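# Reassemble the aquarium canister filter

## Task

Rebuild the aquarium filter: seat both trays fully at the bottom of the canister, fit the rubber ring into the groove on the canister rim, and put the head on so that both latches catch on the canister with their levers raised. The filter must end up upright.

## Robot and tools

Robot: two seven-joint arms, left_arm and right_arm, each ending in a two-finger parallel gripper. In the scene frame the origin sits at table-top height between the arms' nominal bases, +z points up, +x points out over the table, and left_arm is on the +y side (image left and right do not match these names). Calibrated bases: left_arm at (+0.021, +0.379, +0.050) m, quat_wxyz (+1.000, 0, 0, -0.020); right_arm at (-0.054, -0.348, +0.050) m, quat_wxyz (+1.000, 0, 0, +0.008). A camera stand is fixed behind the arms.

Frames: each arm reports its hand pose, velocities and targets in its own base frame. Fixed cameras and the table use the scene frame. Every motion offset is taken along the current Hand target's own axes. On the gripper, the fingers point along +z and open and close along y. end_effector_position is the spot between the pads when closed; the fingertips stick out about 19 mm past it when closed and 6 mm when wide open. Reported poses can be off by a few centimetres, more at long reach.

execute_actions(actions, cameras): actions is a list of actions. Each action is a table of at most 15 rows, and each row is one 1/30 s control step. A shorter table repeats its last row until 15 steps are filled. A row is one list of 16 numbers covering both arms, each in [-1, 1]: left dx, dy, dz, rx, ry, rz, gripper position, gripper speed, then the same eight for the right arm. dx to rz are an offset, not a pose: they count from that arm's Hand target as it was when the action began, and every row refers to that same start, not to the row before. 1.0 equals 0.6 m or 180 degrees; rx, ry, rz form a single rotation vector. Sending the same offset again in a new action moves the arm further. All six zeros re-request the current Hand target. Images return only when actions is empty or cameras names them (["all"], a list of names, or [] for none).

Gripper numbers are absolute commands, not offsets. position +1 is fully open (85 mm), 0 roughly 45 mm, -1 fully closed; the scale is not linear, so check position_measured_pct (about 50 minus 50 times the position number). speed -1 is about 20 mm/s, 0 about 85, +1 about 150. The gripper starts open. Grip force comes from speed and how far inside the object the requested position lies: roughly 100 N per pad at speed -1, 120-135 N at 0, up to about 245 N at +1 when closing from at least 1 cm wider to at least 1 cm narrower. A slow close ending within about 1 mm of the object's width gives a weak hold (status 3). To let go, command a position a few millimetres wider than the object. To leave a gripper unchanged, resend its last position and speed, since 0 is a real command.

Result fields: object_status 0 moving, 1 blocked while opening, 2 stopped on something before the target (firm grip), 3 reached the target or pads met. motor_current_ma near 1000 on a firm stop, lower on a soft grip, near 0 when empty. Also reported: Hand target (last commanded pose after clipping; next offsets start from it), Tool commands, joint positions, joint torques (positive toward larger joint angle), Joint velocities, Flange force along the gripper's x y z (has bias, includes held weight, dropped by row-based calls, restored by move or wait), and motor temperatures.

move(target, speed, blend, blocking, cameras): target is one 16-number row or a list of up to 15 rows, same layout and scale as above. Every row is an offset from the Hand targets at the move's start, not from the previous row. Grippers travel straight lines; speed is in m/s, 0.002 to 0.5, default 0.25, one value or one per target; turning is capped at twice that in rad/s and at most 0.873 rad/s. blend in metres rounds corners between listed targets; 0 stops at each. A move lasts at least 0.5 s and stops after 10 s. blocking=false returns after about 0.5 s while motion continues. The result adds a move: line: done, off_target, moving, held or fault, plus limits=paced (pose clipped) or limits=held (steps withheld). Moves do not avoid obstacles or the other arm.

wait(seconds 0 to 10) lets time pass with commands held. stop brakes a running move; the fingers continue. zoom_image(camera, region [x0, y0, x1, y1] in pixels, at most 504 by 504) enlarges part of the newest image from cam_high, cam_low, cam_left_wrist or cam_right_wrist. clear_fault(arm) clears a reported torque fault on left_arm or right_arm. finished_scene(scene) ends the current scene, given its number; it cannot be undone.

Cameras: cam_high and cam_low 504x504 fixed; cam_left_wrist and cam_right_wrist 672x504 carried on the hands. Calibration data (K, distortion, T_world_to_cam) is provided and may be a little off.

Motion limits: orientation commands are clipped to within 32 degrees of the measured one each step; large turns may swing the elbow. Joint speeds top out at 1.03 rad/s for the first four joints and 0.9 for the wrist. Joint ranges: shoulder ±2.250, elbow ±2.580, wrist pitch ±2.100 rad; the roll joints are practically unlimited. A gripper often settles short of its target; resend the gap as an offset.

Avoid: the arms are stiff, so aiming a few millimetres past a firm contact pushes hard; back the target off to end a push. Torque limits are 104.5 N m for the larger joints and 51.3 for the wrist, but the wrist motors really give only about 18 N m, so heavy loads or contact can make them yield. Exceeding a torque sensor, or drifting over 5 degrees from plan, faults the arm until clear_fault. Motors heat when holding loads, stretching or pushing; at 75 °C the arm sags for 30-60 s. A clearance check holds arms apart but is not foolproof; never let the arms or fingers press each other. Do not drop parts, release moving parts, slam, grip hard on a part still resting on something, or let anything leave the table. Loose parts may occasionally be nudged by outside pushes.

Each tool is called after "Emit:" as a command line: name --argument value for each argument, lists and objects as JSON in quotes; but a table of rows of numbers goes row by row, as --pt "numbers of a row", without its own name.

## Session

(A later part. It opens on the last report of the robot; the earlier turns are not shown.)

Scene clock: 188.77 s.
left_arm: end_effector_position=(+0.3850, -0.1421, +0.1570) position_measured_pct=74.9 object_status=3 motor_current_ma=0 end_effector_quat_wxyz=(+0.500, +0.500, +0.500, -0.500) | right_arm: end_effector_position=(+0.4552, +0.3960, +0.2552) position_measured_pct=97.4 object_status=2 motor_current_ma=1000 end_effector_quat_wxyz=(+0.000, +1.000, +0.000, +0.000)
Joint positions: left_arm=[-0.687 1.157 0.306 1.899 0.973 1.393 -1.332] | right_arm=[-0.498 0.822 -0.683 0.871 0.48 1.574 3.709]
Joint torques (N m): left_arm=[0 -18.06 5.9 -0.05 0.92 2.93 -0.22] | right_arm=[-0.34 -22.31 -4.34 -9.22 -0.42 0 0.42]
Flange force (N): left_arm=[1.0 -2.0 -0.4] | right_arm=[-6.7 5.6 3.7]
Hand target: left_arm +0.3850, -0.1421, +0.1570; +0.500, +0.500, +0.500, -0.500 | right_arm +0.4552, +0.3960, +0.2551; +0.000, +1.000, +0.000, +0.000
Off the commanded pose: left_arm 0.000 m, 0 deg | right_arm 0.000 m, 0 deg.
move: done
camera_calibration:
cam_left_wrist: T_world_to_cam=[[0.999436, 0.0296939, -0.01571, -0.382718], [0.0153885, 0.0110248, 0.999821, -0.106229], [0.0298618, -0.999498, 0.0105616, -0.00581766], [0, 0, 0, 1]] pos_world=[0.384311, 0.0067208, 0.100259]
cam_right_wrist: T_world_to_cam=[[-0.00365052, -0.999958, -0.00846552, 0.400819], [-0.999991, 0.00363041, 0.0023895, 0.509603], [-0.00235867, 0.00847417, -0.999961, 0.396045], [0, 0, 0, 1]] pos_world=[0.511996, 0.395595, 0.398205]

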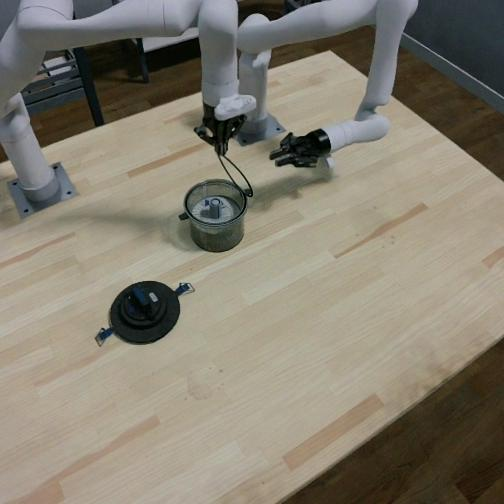

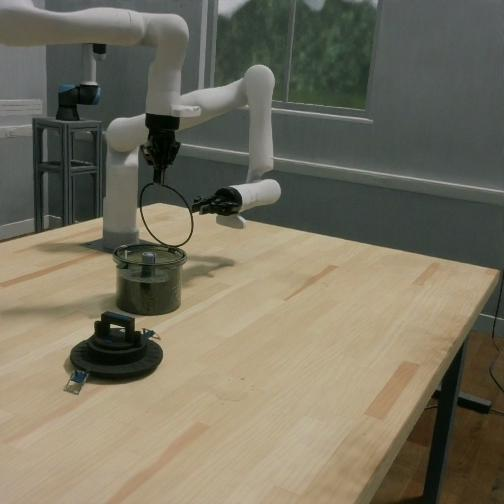

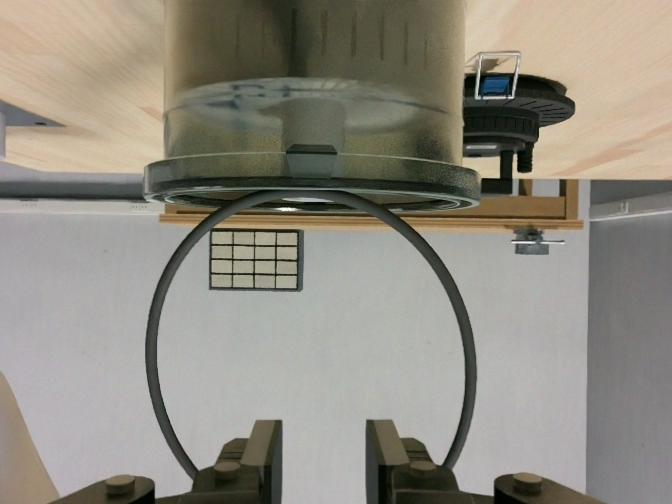

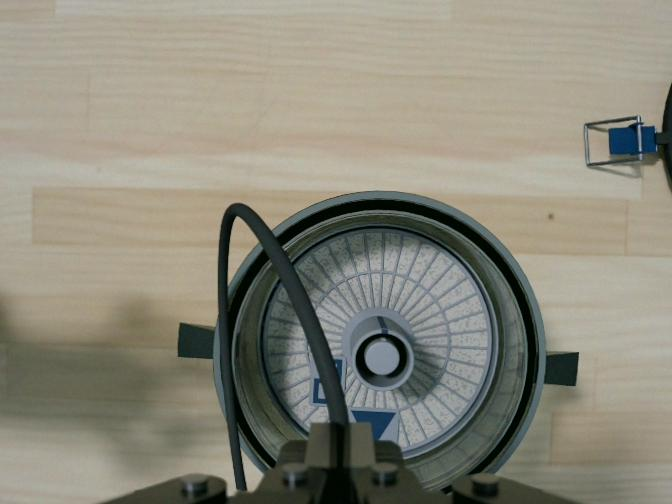

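Emit:
move --pt "0 0 0 0 0 0 -0.5 -0.5 0 0.01 0 0 0 0 -0.97 -1" --speed '[0.01]' --cameras '["cam_left_wrist","cam_right_wrist","cam_low","cam_high"]'

Emit:
zoom_image --camera "cam_high" --region '[150, 110, 270, 230]'

Emit:
zoom_image --camera "cam_left_wrist" --region '[130, 100, 490, 360]'

Scene clock: 190.57 s.
left_arm: end_effector_position=(+0.3850, -0.1421, +0.1570) position_measured_pct=74.9 object_status=3 motor_current_ma=0 end_effector_quat_wxyz=(+0.500, +0.500, +0.500, -0.500) | right_arm: end_effector_position=(+0.4552, +0.3900, +0.2551) position_measured_pct=97.4 object_status=2 motor_current_ma=1000 end_effector_quat_wxyz=(+0.000, +1.000, +0.000, +0.000)
Joint positions: left_arm=[-0.687 1.157 0.306 1.899 0.973 1.393 -1.332] | right_arm=[-0.483 0.812 -0.686 0.894 0.477 1.564 3.712]
Joint torques (N m): left_arm=[-0.03 -18.14 5.9 -0.03 0.9 2.93 -0.18] | right_arm=[-0.11 -22.16 -4.33 -9.1 -0.39 -0.06 0.41]
Flange force (N): left_arm=[1.3 -1.9 -0.4] | right_arm=[-5.7 4.2 3.0]
Hand target: left_arm +0.3850, -0.1421, +0.1570; +0.500, +0.500, +0.500, -0.500 | right_arm +0.4552, +0.3900, +0.2551; +0.000, +1.000, +0.000, +0.000
Off the commanded pose: left_arm 0.000 m, 0 deg | right_arm 0.000 m, 0 deg.
move: done
camera_calibration:
cam_left_wrist: T_world_to_cam=[[0.999436, 0.0296939, -0.01571, -0.382718], [0.0153885, 0.0110248, 0.999821, -0.106229], [0.0298618, -0.999498, 0.0105616, -0.00581766], [0, 0, 0, 1]] pos_world=[0.384311, 0.0067208, 0.100259]
cam_right_wrist: T_world_to_cam=[[-0.00365052, -0.999958, -0.00846552, 0.394819], [-0.999991, 0.00363041, 0.0023895, 0.509625], [-0.00235867, 0.00847417, -0.999961, 0.396096], [0, 0, 0, 1]] pos_world=[0.511996, 0.389595, 0.398205]

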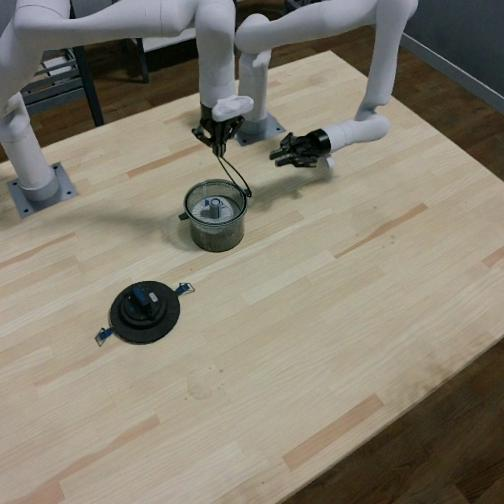

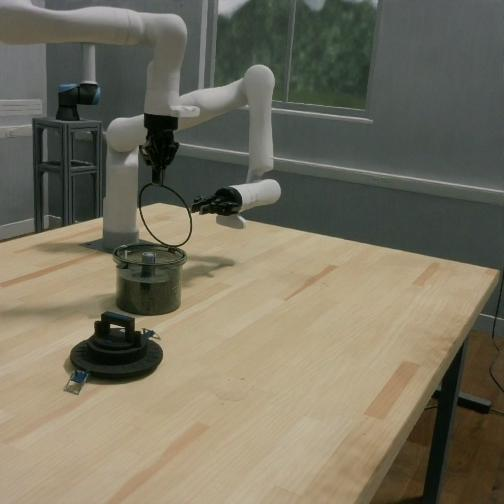

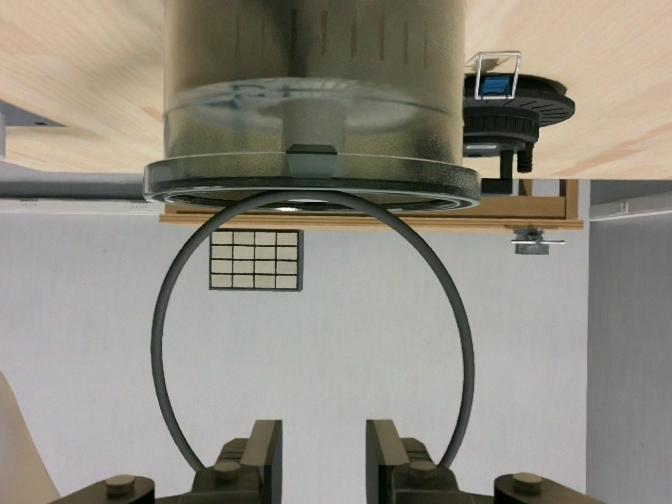

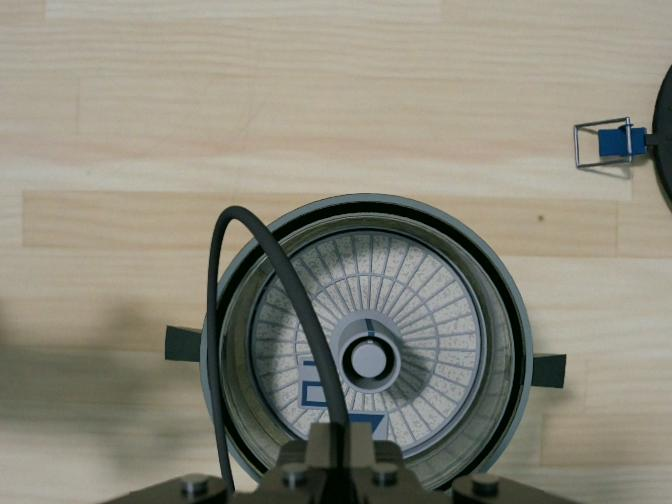

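Scaled by 4.200.

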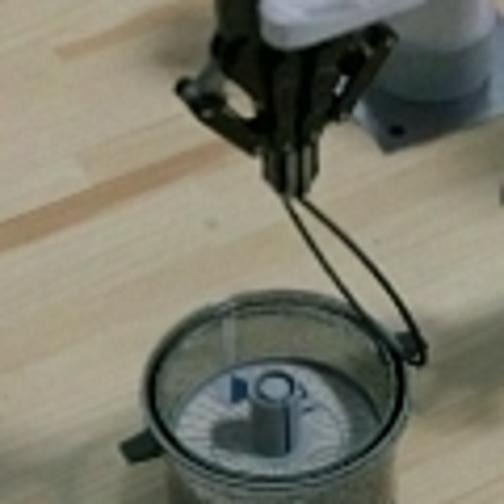

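Scaled by 1.400.

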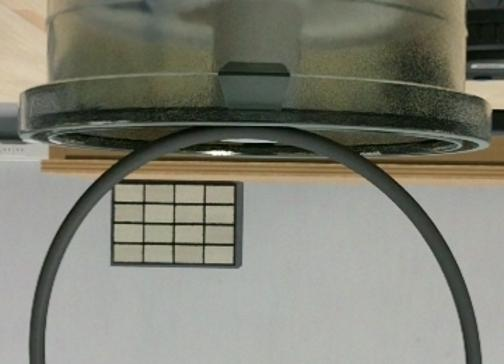

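Emit:
move --pt "0 0 0 0 0 0 -0.5 -0.5 0 0.0108 0 0 0 0 -0.97 -1" --speed '[0.01]' --cameras '["cam_left_wrist","cam_right_wrist","cam_low","cam_high"]'

Emit:
zoom_image --camera "cam_high" --region '[150, 110, 270, 230]'

Emit:
zoom_image --camera "cam_left_wrist" --region '[130, 100, 490, 360]'

Emit:
zoom_image --camera "cam_low" --region '[90, 180, 220, 310]'

Scene clock: 192.37 s.
left_arm: end_effector_position=(+0.3850, -0.1421, +0.1570) position_measured_pct=74.9 object_status=3 motor_current_ma=0 end_effector_quat_wxyz=(+0.500, +0.500, +0.500, -0.500) | right_arm: end_effector_position=(+0.4552, +0.3835, +0.2551) position_measured_pct=97.4 object_status=2 motor_current_ma=1000 end_effector_quat_wxyz=(+0.000, +1.000, +0.000, +0.000)
Joint positions: left_arm=[-0.687 1.157 0.306 1.899 0.973 1.393 -1.332] | right_arm=[-0.467 0.801 -0.689 0.918 0.474 1.553 3.715]
Joint torques (N m): left_arm=[-0.08 -17.99 5.87 -0.05 0.93 2.94 -0.23] | right_arm=[-0.54 -21.99 -4.41 -9.27 -0.41 -0.04 0.39]
Flange force (N): left_arm=[0.9 -1.9 -0.3] | right_arm=[-6.3 5.6 3.6]
Hand target: left_arm +0.3850, -0.1421, +0.1570; +0.500, +0.500, +0.500, -0.500 | right_arm +0.4552, +0.3835, +0.2551; +0.000, +1.000, +0.000, +0.000
Off the commanded pose: left_arm 0.000 m, 0 deg | right_arm 0.000 m, 0 deg.
move: done
camera_calibration:
cam_left_wrist: T_world_to_cam=[[0.999436, 0.0296939, -0.01571, -0.382718], [0.0153885, 0.0110248, 0.999821, -0.106229], [0.0298618, -0.999498, 0.0105616, -0.00581766], [0, 0, 0, 1]] pos_world=[0.384311, 0.0067208, 0.100259]
cam_right_wrist: T_world_to_cam=[[-0.00365136, -0.999958, -0.00846514, 0.388319], [-0.99999, 0.00363041, 0.0024895, 0.509508], [-0.00245867, 0.00847415, -0.999961, 0.396202], [0, 0, 0, 1]] pos_world=[0.511895, 0.383095, 0.398205]

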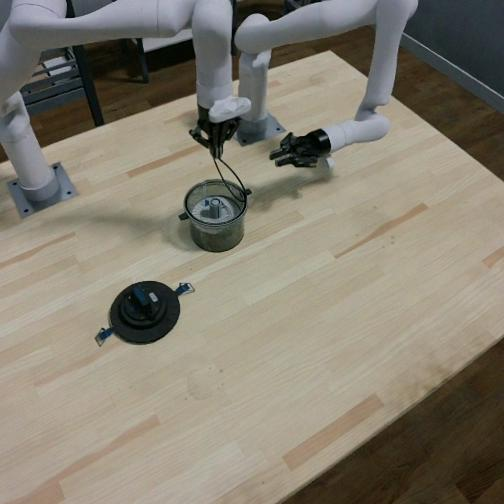

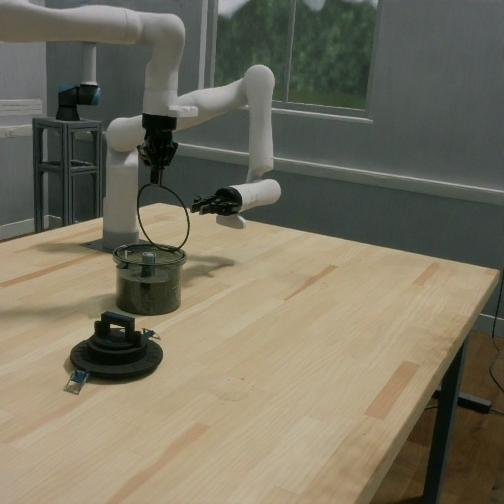

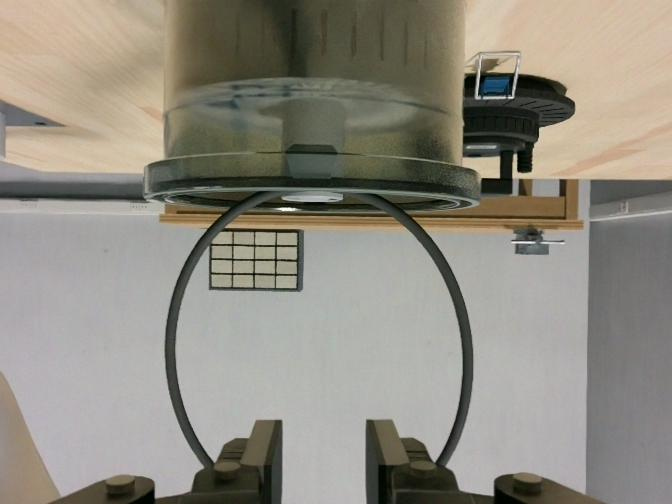

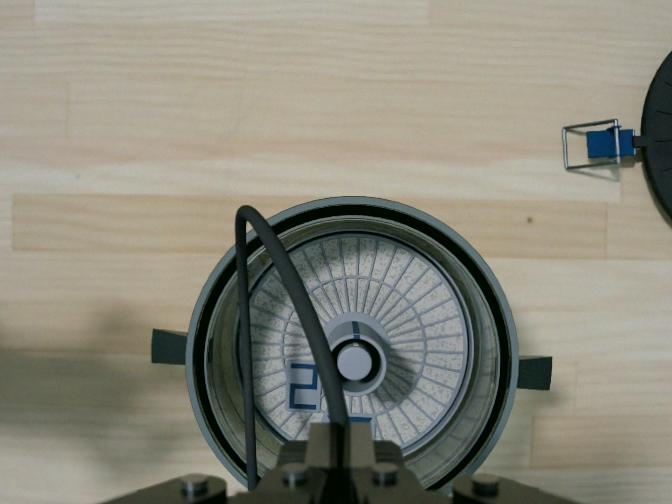

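Scaled by 4.200.

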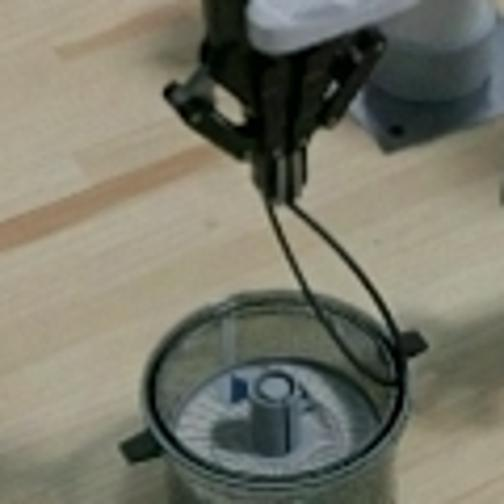

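Scaled by 1.400.

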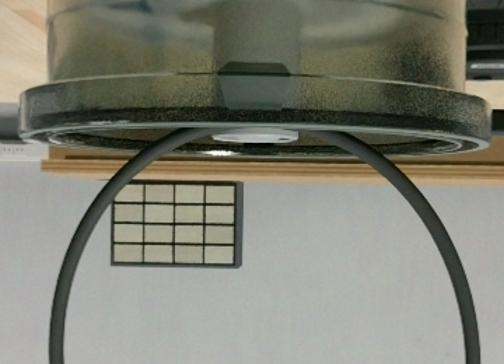

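Scaled by 3.877.

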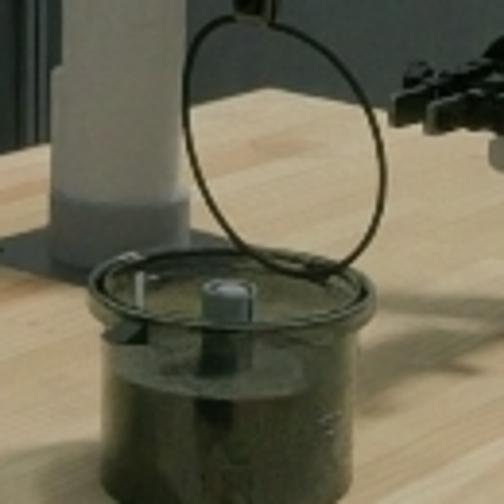

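Emit:
move --pt "0 0 0 0 0 0 -0.5 -0.5 0 0 -0.012 0 0 0 -0.97 -1" --pt "0 0 0 0 0 0 -0.5 -0.5 0 -0.008 -0.012 0 0 0 -0.97 -1" --speed '[0.015,0.01]' --cameras '["cam_left_wrist","cam_right_wrist","cam_low","cam_high"]'

Emit:
zoom_image --camera "cam_high" --region '[205, 160, 275, 230]'

Emit:
zoom_image --camera "cam_left_wrist" --region '[130, 100, 490, 360]'

Emit:
zoom_image --camera "cam_low" --region '[140, 220, 210, 290]'

Scene clock: 194.93 s.
left_arm: end_effector_position=(+0.3850, -0.1421, +0.1570) position_measured_pct=74.9 object_status=3 motor_current_ma=0 end_effector_quat_wxyz=(+0.500, +0.500, +0.500, -0.500) | right_arm: end_effector_position=(+0.4552, +0.3883, +0.2623) position_measured_pct=97.4 object_status=2 motor_current_ma=1000 end_effector_quat_wxyz=(+0.000, +1.000, +0.000, +0.000)
Joint positions: left_arm=[-0.687 1.157 0.306 1.899 0.973 1.393 -1.332] | right_arm=[-0.483 0.806 -0.687 0.881 0.475 1.581 3.717]
Joint torques (N m): left_arm=[-0.01 -18 5.89 -0.11 0.94 2.99 -0.22] | right_arm=[-0.48 -22.24 -4.31 -9.13 -0.38 -0.25 0.4]
Flange force (N): left_arm=[0.9 -2.3 -0.3] | right_arm=[-5.3 4.7 2.8]
Hand target: left_arm +0.3850, -0.1421, +0.1570; +0.500, +0.500, +0.500, -0.500 | right_arm +0.4552, +0.3883, +0.2623; +0.000, +1.000, +0.000, +0.000
Off the commanded pose: left_arm 0.000 m, 0 deg | right_arm 0.000 m, 0 deg.
move: done
camera_calibration:
cam_left_wrist: T_world_to_cam=[[0.999436, 0.0296939, -0.01571, -0.382718], [0.0153885, 0.0110248, 0.999821, -0.106229], [0.0298618, -0.999498, 0.0105616, -0.00581766], [0, 0, 0, 1]] pos_world=[0.384311, 0.0067208, 0.100259]
cam_right_wrist: T_world_to_cam=[[-0.00365177, -0.999957, -0.00846551, 0.393181], [-0.999991, 0.00363167, 0.00238952, 0.509613], [-0.00235867, 0.00847415, -0.999961, 0.40331], [0, 0, 0, 1]] pos_world=[0.511996, 0.387895, 0.405405]

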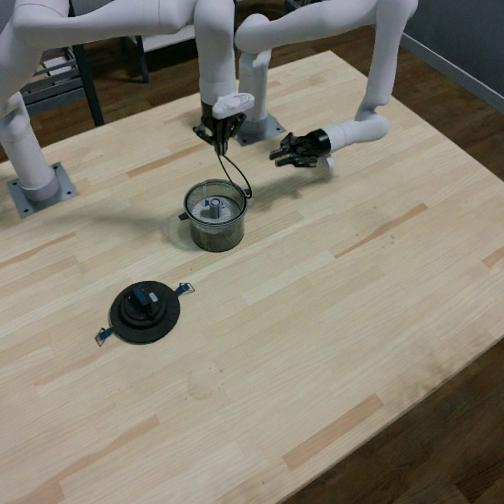

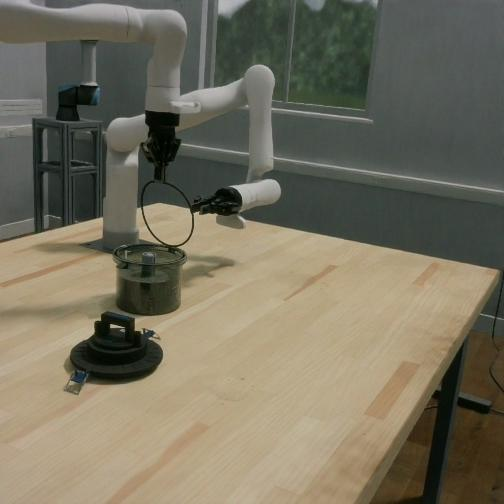

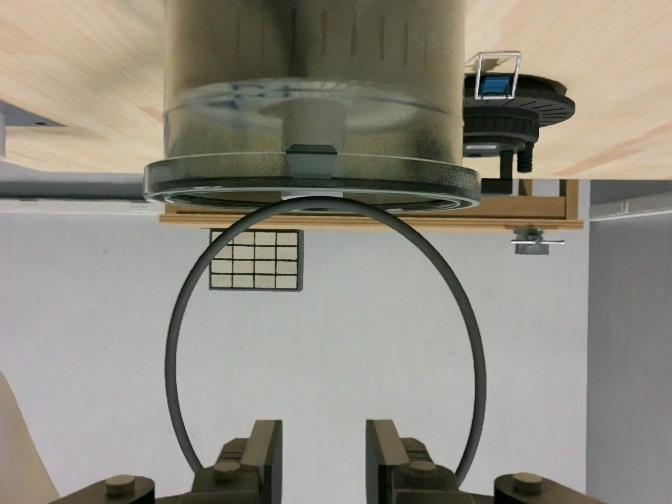

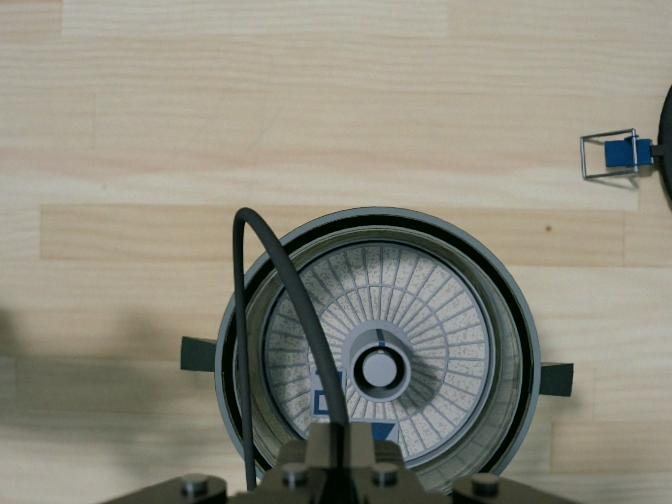

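Scaled by 7.200.

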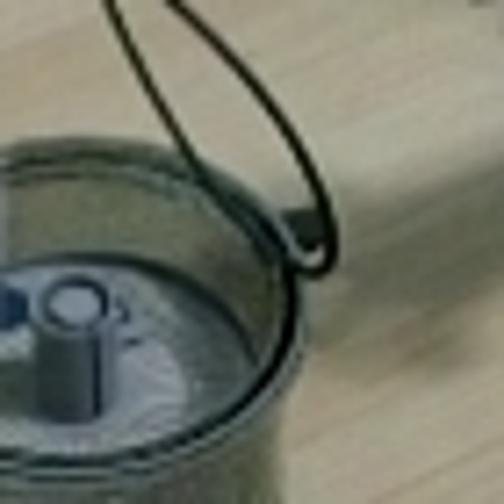

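Scaled by 1.400.

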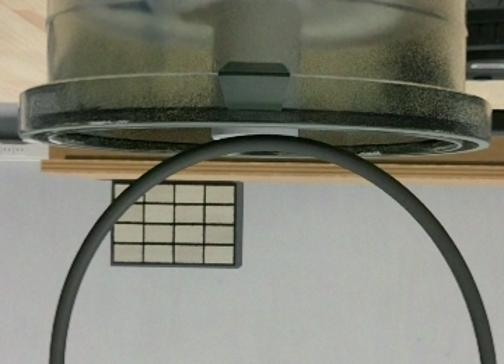

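Scaled by 7.200.

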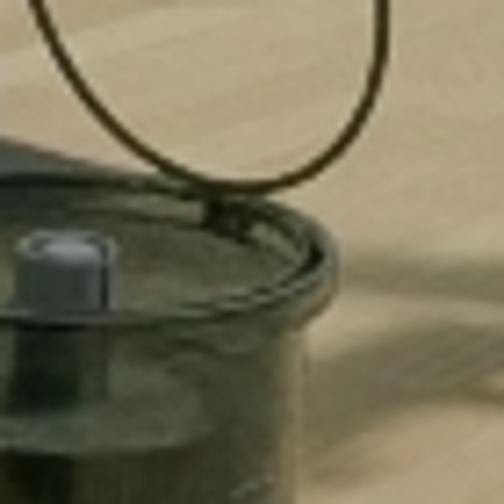

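Emit:
move --target '[0,0,0,0,0,0,-0.5,-0.5,0,-0.004,0.0075,0,0,0,-0.97,-1]' --speed 0.008 --cameras '["cam_left_wrist","cam_right_wrist","cam_low","cam_high"]'

Emit:
zoom_image --camera "cam_high" --region '[205, 160, 275, 230]'

Emit:
zoom_image --camera "cam_left_wrist" --region '[130, 100, 490, 360]'

Emit:
zoom_image --camera "cam_low" --region '[140, 220, 210, 290]'

Scene clock: 197.93 s.
left_arm: end_effector_position=(+0.3850, -0.1421, +0.1570) position_measured_pct=74.9 object_status=3 motor_current_ma=0 end_effector_quat_wxyz=(+0.500, +0.500, +0.500, -0.500) | right_arm: end_effector_position=(+0.4552, +0.3907, +0.2579) position_measured_pct=97.4 object_status=2 motor_current_ma=1000 end_effector_quat_wxyz=(+0.000, +1.000, +0.000, +0.000)
Joint positions: left_arm=[-0.687 1.157 0.306 1.899 0.973 1.393 -1.332] | right_arm=[-0.487 0.812 -0.686 0.884 0.477 1.572 3.713]
Joint torques (N m): left_arm=[0 -18.02 5.91 0.01 0.91 2.99 -0.23] | right_arm=[-0.46 -22.25 -4.38 -9.43 -0.43 -0.18 0.41]
Flange force (N): left_arm=[1.0 -1.8 -0.4] | right_arm=[-6.8 6.0 3.8]
Hand target: left_arm +0.3850, -0.1421, +0.1570; +0.500, +0.500, +0.500, -0.500 | right_arm +0.4552, +0.3907, +0.2578; +0.000, +1.000, +0.000, +0.000
Off the commanded pose: left_arm 0.000 m, 0 deg | right_arm 0.000 m, 0 deg.
move: done
camera_calibration:
cam_left_wrist: T_world_to_cam=[[0.999436, 0.0296939, -0.01571, -0.382718], [0.0153885, 0.0110248, 0.999821, -0.106229], [0.0298618, -0.999498, 0.0105616, -0.00581766], [0, 0, 0, 1]] pos_world=[0.384311, 0.0067208, 0.100259]
cam_right_wrist: T_world_to_cam=[[-0.00365177, -0.999957, -0.00846551, 0.395542], [-0.999991, 0.00363167, 0.00238952, 0.509515], [-0.00235867, 0.00847415, -0.999961, 0.39879], [0, 0, 0, 1]] pos_world=[0.511896, 0.390295, 0.400905]

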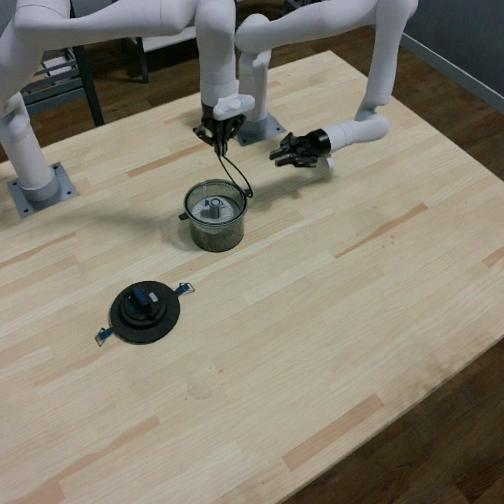

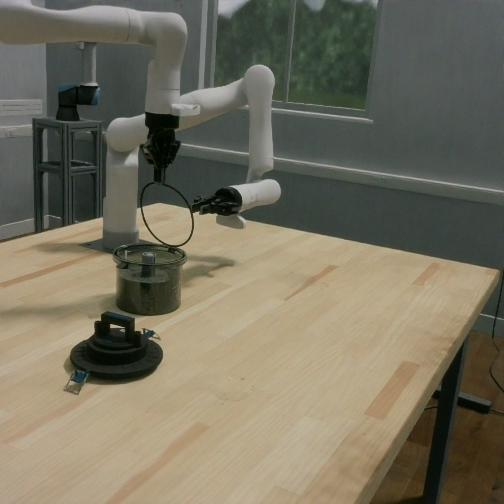

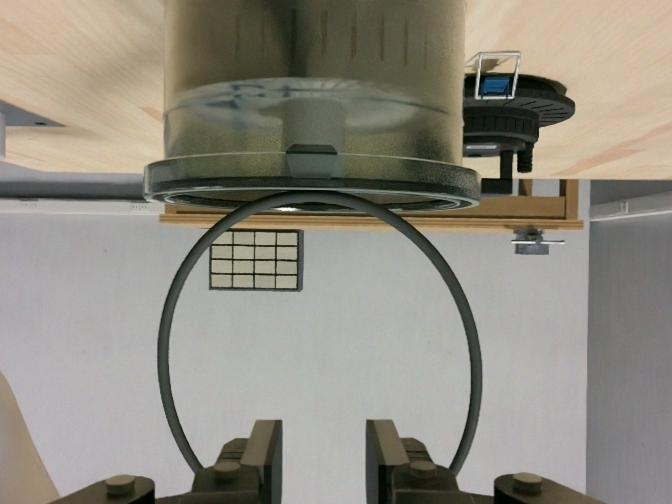

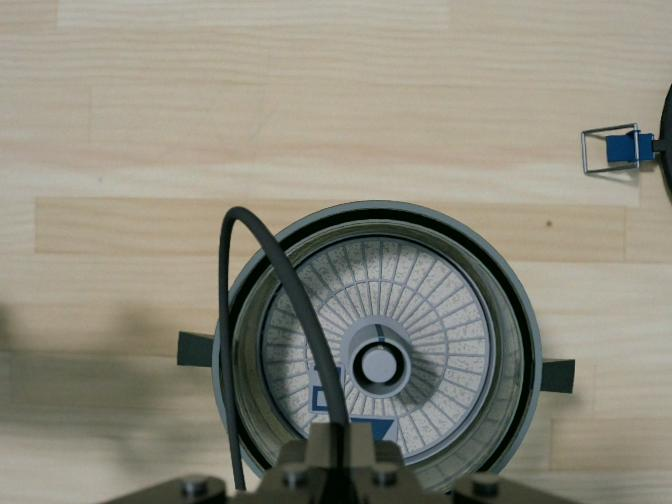

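Scaled by 7.200.

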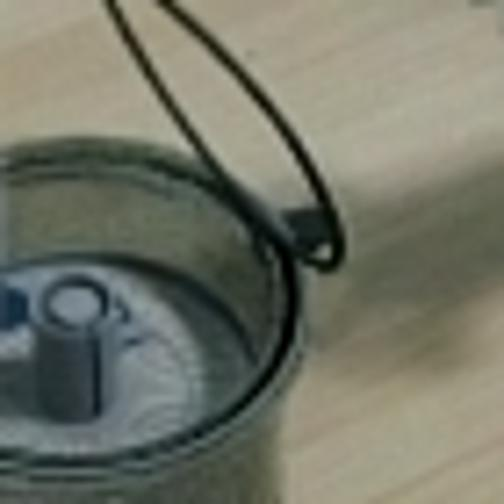

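Scaled by 1.400.

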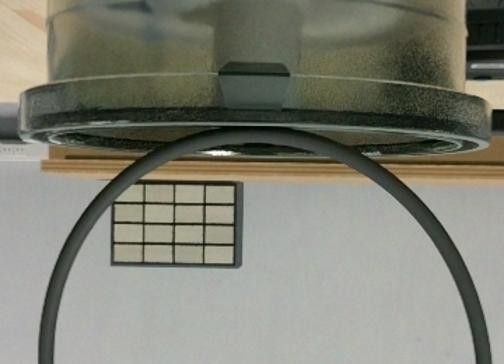

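Scaled by 7.200.

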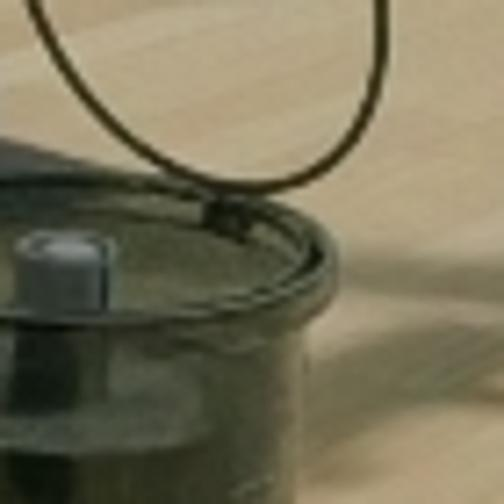

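Emit:
move --target '[0,0,0,0,0,0,-0.5,-0.5,0,-0.001,0.005,0,0,0,-0.97,-1]' --speed 0.008 --cameras '["cam_left_wrist","cam_right_wrist","cam_low","cam_high"]'

Emit:
zoom_image --camera "cam_high" --region '[205, 160, 275, 230]'

Emit:
zoom_image --camera "cam_left_wrist" --region '[200, 140, 440, 260]'

Emit:
zoom_image --camera "cam_low" --region '[140, 220, 210, 290]'

Scene clock: 200.13 s.
left_arm: end_effector_position=(+0.3850, -0.1421, +0.1570) position_measured_pct=74.9 object_status=3 motor_current_ma=0 end_effector_quat_wxyz=(+0.500, +0.500, +0.500, -0.500) | right_arm: end_effector_position=(+0.4552, +0.3913, +0.2548) position_measured_pct=97.4 object_status=2 motor_current_ma=1000 end_effector_quat_wxyz=(+0.000, +1.000, +0.000, +0.000)
Joint positions: left_arm=[-0.687 1.157 0.306 1.899 0.973 1.393 -1.332] | right_arm=[-0.486 0.814 -0.686 0.89 0.478 1.565 3.711]
Joint torques (N m): left_arm=[0.04 -17.87 5.89 -0.09 0.9 2.97 -0.23] | right_arm=[-0.38 -22.16 -4.36 -9.4 -0.43 -0.14 0.41]
Flange force (N): left_arm=[0.5 -2.2 -0.4] | right_arm=[-7.0 6.0 3.7]
Hand target: left_arm +0.3850, -0.1421, +0.1570; +0.500, +0.500, +0.500, -0.500 | right_arm +0.4552, +0.3913, +0.2548; +0.000, +1.000, +0.000, +0.000
Off the commanded pose: left_arm 0.000 m, 0 deg | right_arm 0.000 m, 0 deg.
move: done
camera_calibration:
cam_left_wrist: T_world_to_cam=[[0.999436, 0.0296939, -0.01571, -0.382718], [0.0153885, 0.0110248, 0.999821, -0.106229], [0.0298618, -0.999498, 0.0105616, -0.00581766], [0, 0, 0, 1]] pos_world=[0.384311, 0.0067208, 0.100259]
cam_right_wrist: T_world_to_cam=[[-0.00355179, -0.999958, -0.00846686, 0.396066], [-0.999991, 0.00353169, 0.00238826, 0.50956], [-0.00235826, 0.00847527, -0.999961, 0.395784], [0, 0, 0, 1]] pos_world=[0.511896, 0.390896, 0.397905]

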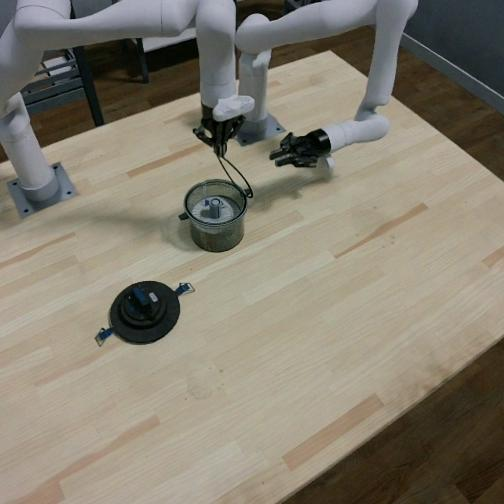

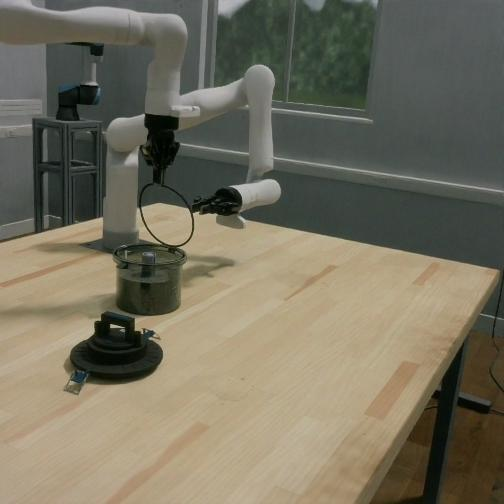

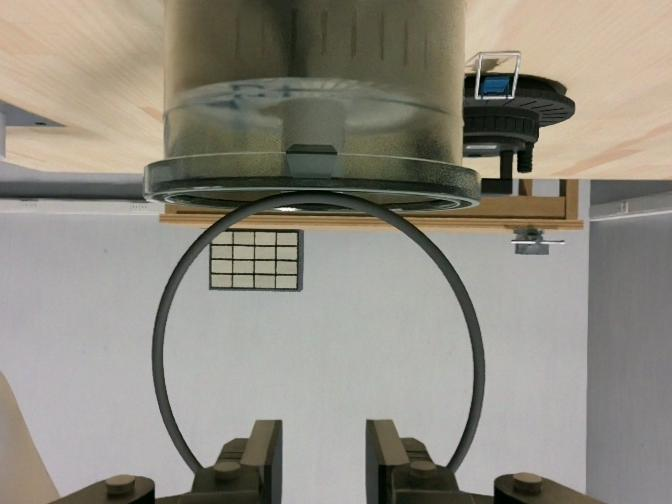

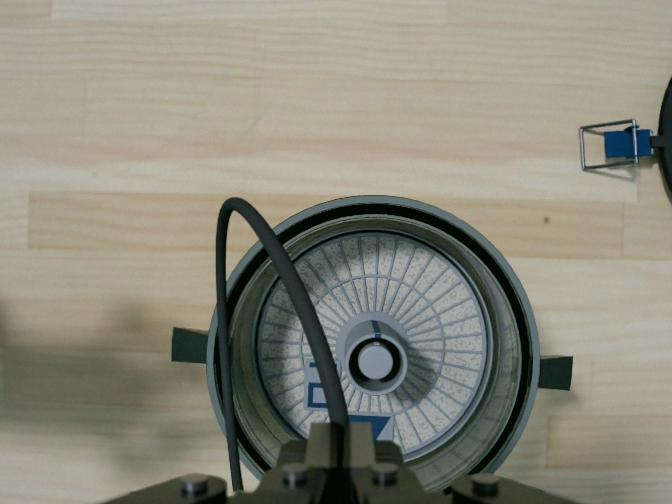

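Scaled by 7.200.

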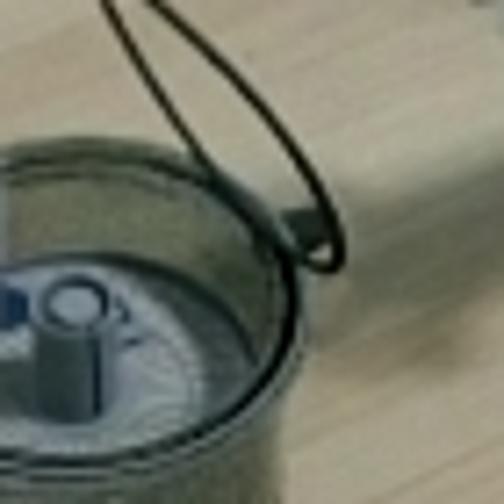

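Scaled by 2.100.

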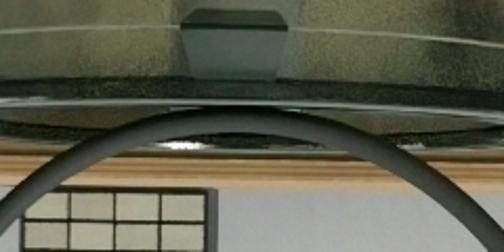

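Scaled by 7.200.

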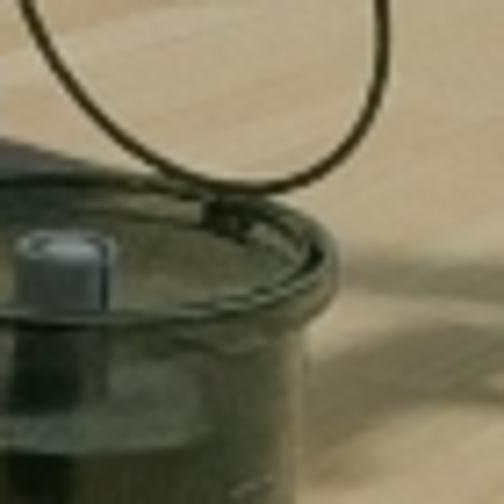

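Emit:
move --target '[0,0,0,0,0,0,-0.5,-0.5,0,0.005,0,0,0,0,-0.97,-1]' --speed 0.006 --cameras '["cam_left_wrist","cam_high","cam_low"]'

Emit:
zoom_image --camera "cam_high" --region '[205, 160, 275, 230]'

Emit:
zoom_image --camera "cam_left_wrist" --region '[200, 140, 440, 260]'

Emit:
zoom_image --camera "cam_low" --region '[140, 220, 210, 290]'

Scene clock: 201.83 s.
left_arm: end_effector_position=(+0.3850, -0.1421, +0.1570) position_measured_pct=74.9 object_status=3 motor_current_ma=0 end_effector_quat_wxyz=(+0.500, +0.500, +0.500, -0.500) | right_arm: end_effector_position=(+0.4552, +0.3883, +0.2548) position_measured_pct=97.4 object_status=2 motor_current_ma=1000 end_effector_quat_wxyz=(+0.000, +1.000, +0.000, +0.000)
Joint positions: left_arm=[-0.687 1.157 0.306 1.899 0.973 1.393 -1.332] | right_arm=[-0.479 0.809 -0.687 0.901 0.476 1.56 3.712]
Joint torques (N m): left_arm=[-0.01 -17.96 5.89 -0.05 0.94 2.99 -0.21] | right_arm=[-0.21 -21.92 -4.38 -9.22 -0.41 -0.08 0.42]
Flange force (N): left_arm=[0.8 -2.1 -0.3] | right_arm=[-6.5 5.1 3.2]
Hand target: left_arm +0.3850, -0.1421, +0.1570; +0.500, +0.500, +0.500, -0.500 | right_arm +0.4552, +0.3883, +0.2548; +0.000, +1.000, +0.000, +0.000
Off the commanded pose: left_arm 0.000 m, 0 deg | right_arm 0.000 m, 0 deg.
move: done
camera_calibration:
cam_left_wrist: T_world_to_cam=[[0.999436, 0.0296939, -0.01571, -0.382718], [0.0153885, 0.0110248, 0.999821, -0.106229], [0.0298618, -0.999498, 0.0105616, -0.00581766], [0, 0, 0, 1]] pos_world=[0.384311, 0.0067208, 0.100259]
Images, in order (width x height): cam_high 504x504, cam_low 504x504, cam_left_wrist 672x504.

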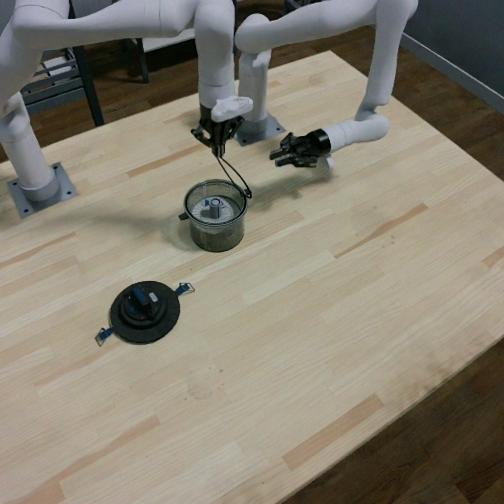

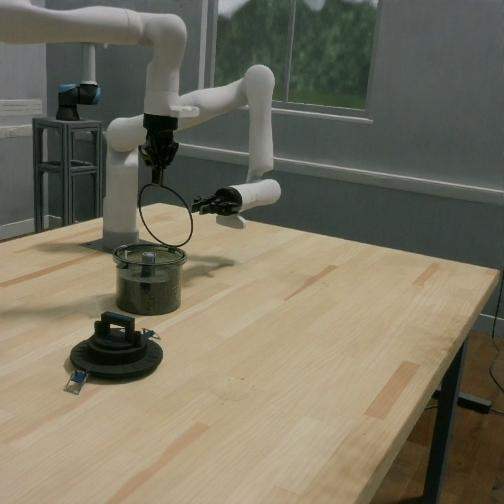

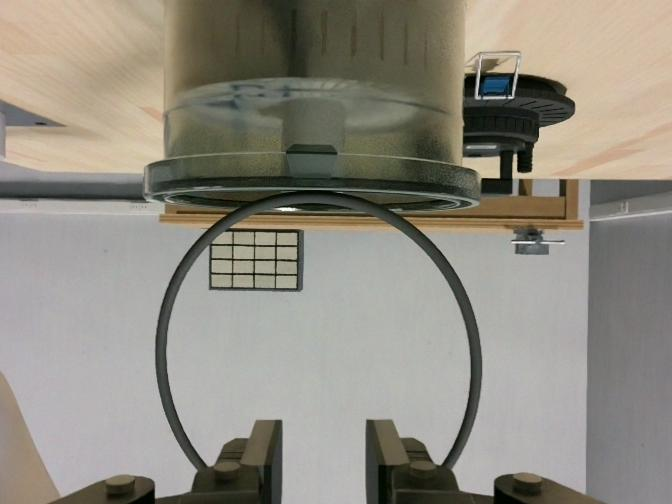

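Scaled by 7.200.

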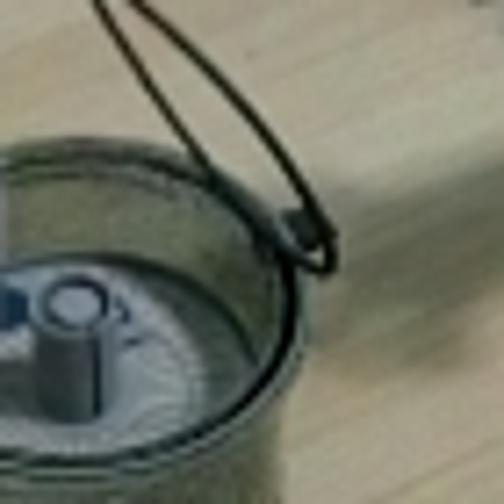

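Scaled by 2.100.

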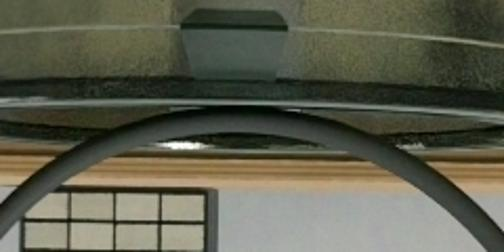

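Scaled by 7.200.

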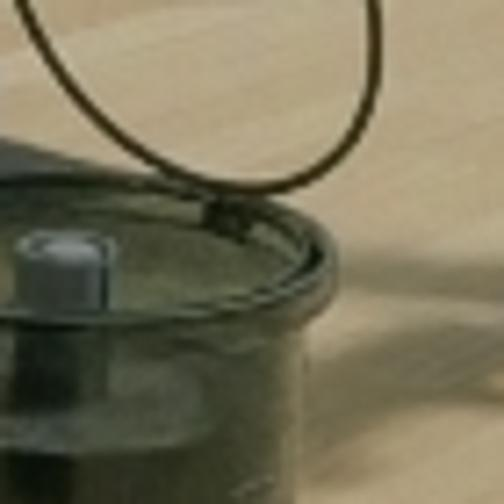

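Emit:
move --pt "0 0 0 0 0 0 -0.5 -0.5 0 0.0238 0.0355 0 0 0 -0.97 -1" --pt "0 0 0 0 0 0 -0.5 -0.5 0 0.0788 0.078 0 0 0 -0.97 -1" --pt "0 0 0 0 0 0 -0.5 -0.5 0 0.1213 0.133 0 0 0 -0.97 -1" --speed 0.03 --blend '[0.005,0.01,0]' --cameras '["cam_left_wrist","cam_high","cam_low","cam_right_wrist"]'

Emit:
zoom_image --camera "cam_high" --region '[170, 150, 270, 250]'

Emit:
zoom_image --camera "cam_low" --region '[100, 210, 200, 310]'

Scene clock: 207.33 s.
left_arm: end_effector_position=(+0.3850, -0.1421, +0.1570) position_measured_pct=74.9 object_status=3 motor_current_ma=0 end_effector_quat_wxyz=(+0.500, +0.500, +0.500, -0.500) | right_arm: end_effector_position=(+0.4552, +0.3156, +0.1750) position_measured_pct=97.4 object_status=2 motor_current_ma=1000 end_effector_quat_wxyz=(+0.000, +1.000, +0.000, +0.000)
Joint positions: left_arm=[-0.687 1.157 0.306 1.899 0.973 1.393 -1.332] | right_arm=[-0.29 0.767 -0.698 1.282 0.486 1.261 3.719]
Joint torques (N m): left_arm=[0.04 -18.05 5.9 -0.01 0.93 2.89 -0.21] | right_arm=[-0.4 -20.16 -5.02 -8.97 -0.43 -0.18 0.41]
Flange force (N): left_arm=[1.0 -1.9 -0.6] | right_arm=[-5.7 3.9 2.2]
Hand target: left_arm +0.3850, -0.1421, +0.1570; +0.500, +0.500, +0.500, -0.500 | right_arm +0.4552, +0.3156, +0.1749; +0.000, +1.000, +0.000, +0.000
Off the commanded pose: left_arm 0.000 m, 0 deg | right_arm 0.000 m, 0 deg.
move: done
camera_calibration:
cam_left_wrist: T_world_to_cam=[[0.999436, 0.0296939, -0.01571, -0.382718], [0.0153885, 0.0110248, 0.999821, -0.106229], [0.0298618, -0.999498, 0.0105616, -0.00581766], [0, 0, 0, 1]] pos_world=[0.384311, 0.0067208, 0.100259]
cam_right_wrist: T_world_to_cam=[[-0.00365177, -0.999957, -0.00846551, 0.319743], [-0.999991, 0.00363167, 0.00238952, 0.509986], [-0.00235867, 0.00847415, -0.999961, 0.316529], [0, 0, 0, 1]] pos_world=[0.511896, 0.315195, 0.318005]

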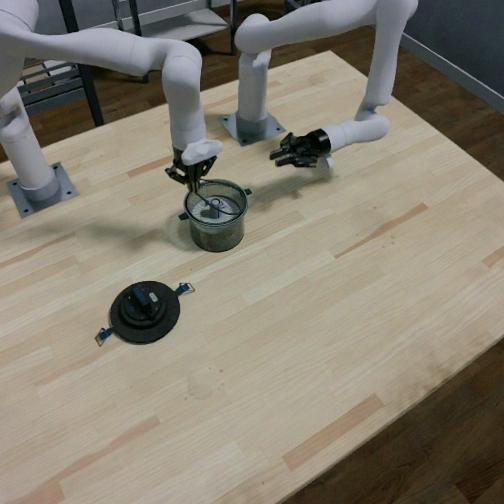

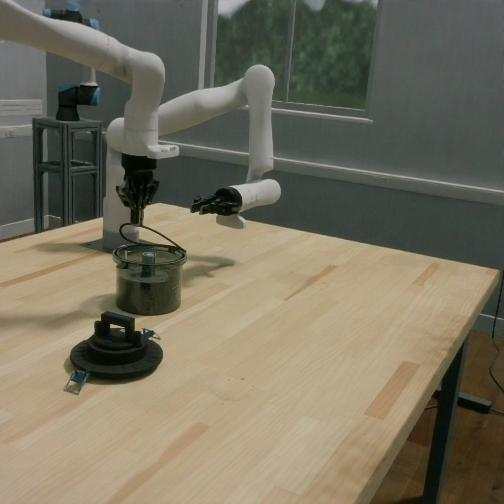

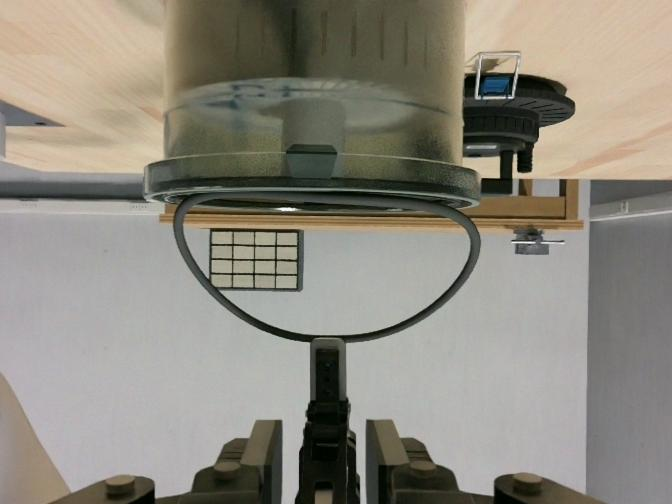

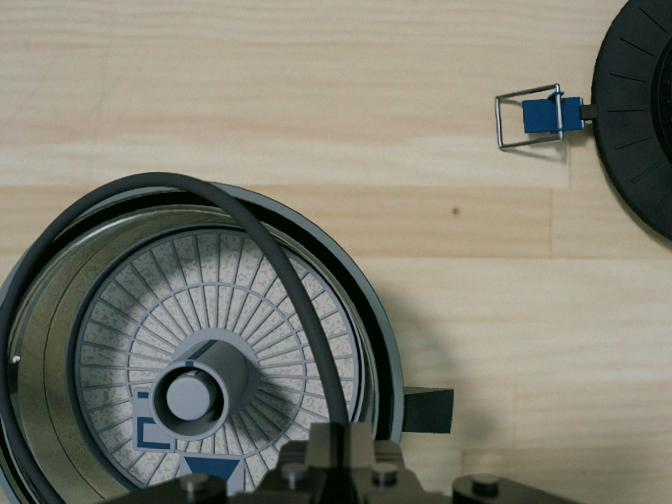

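Scaled by 5.040.

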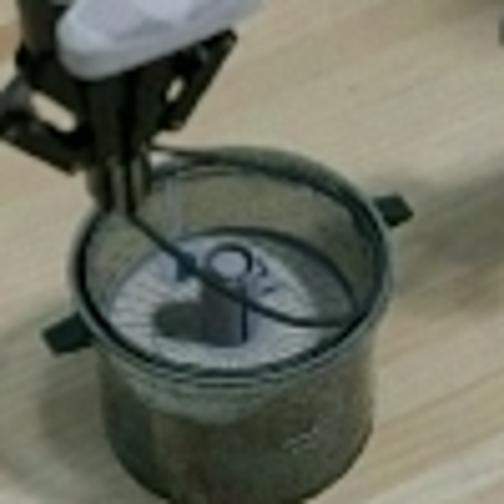

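Scaled by 5.040.

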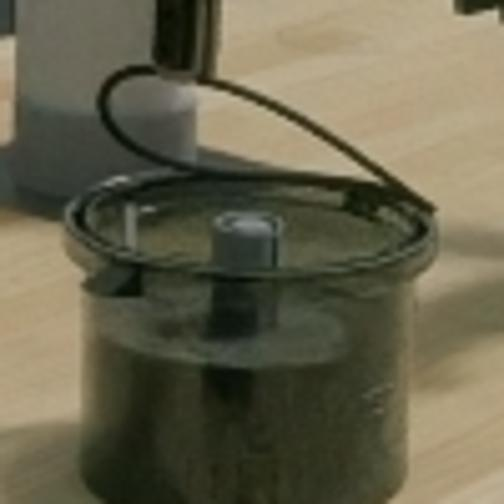

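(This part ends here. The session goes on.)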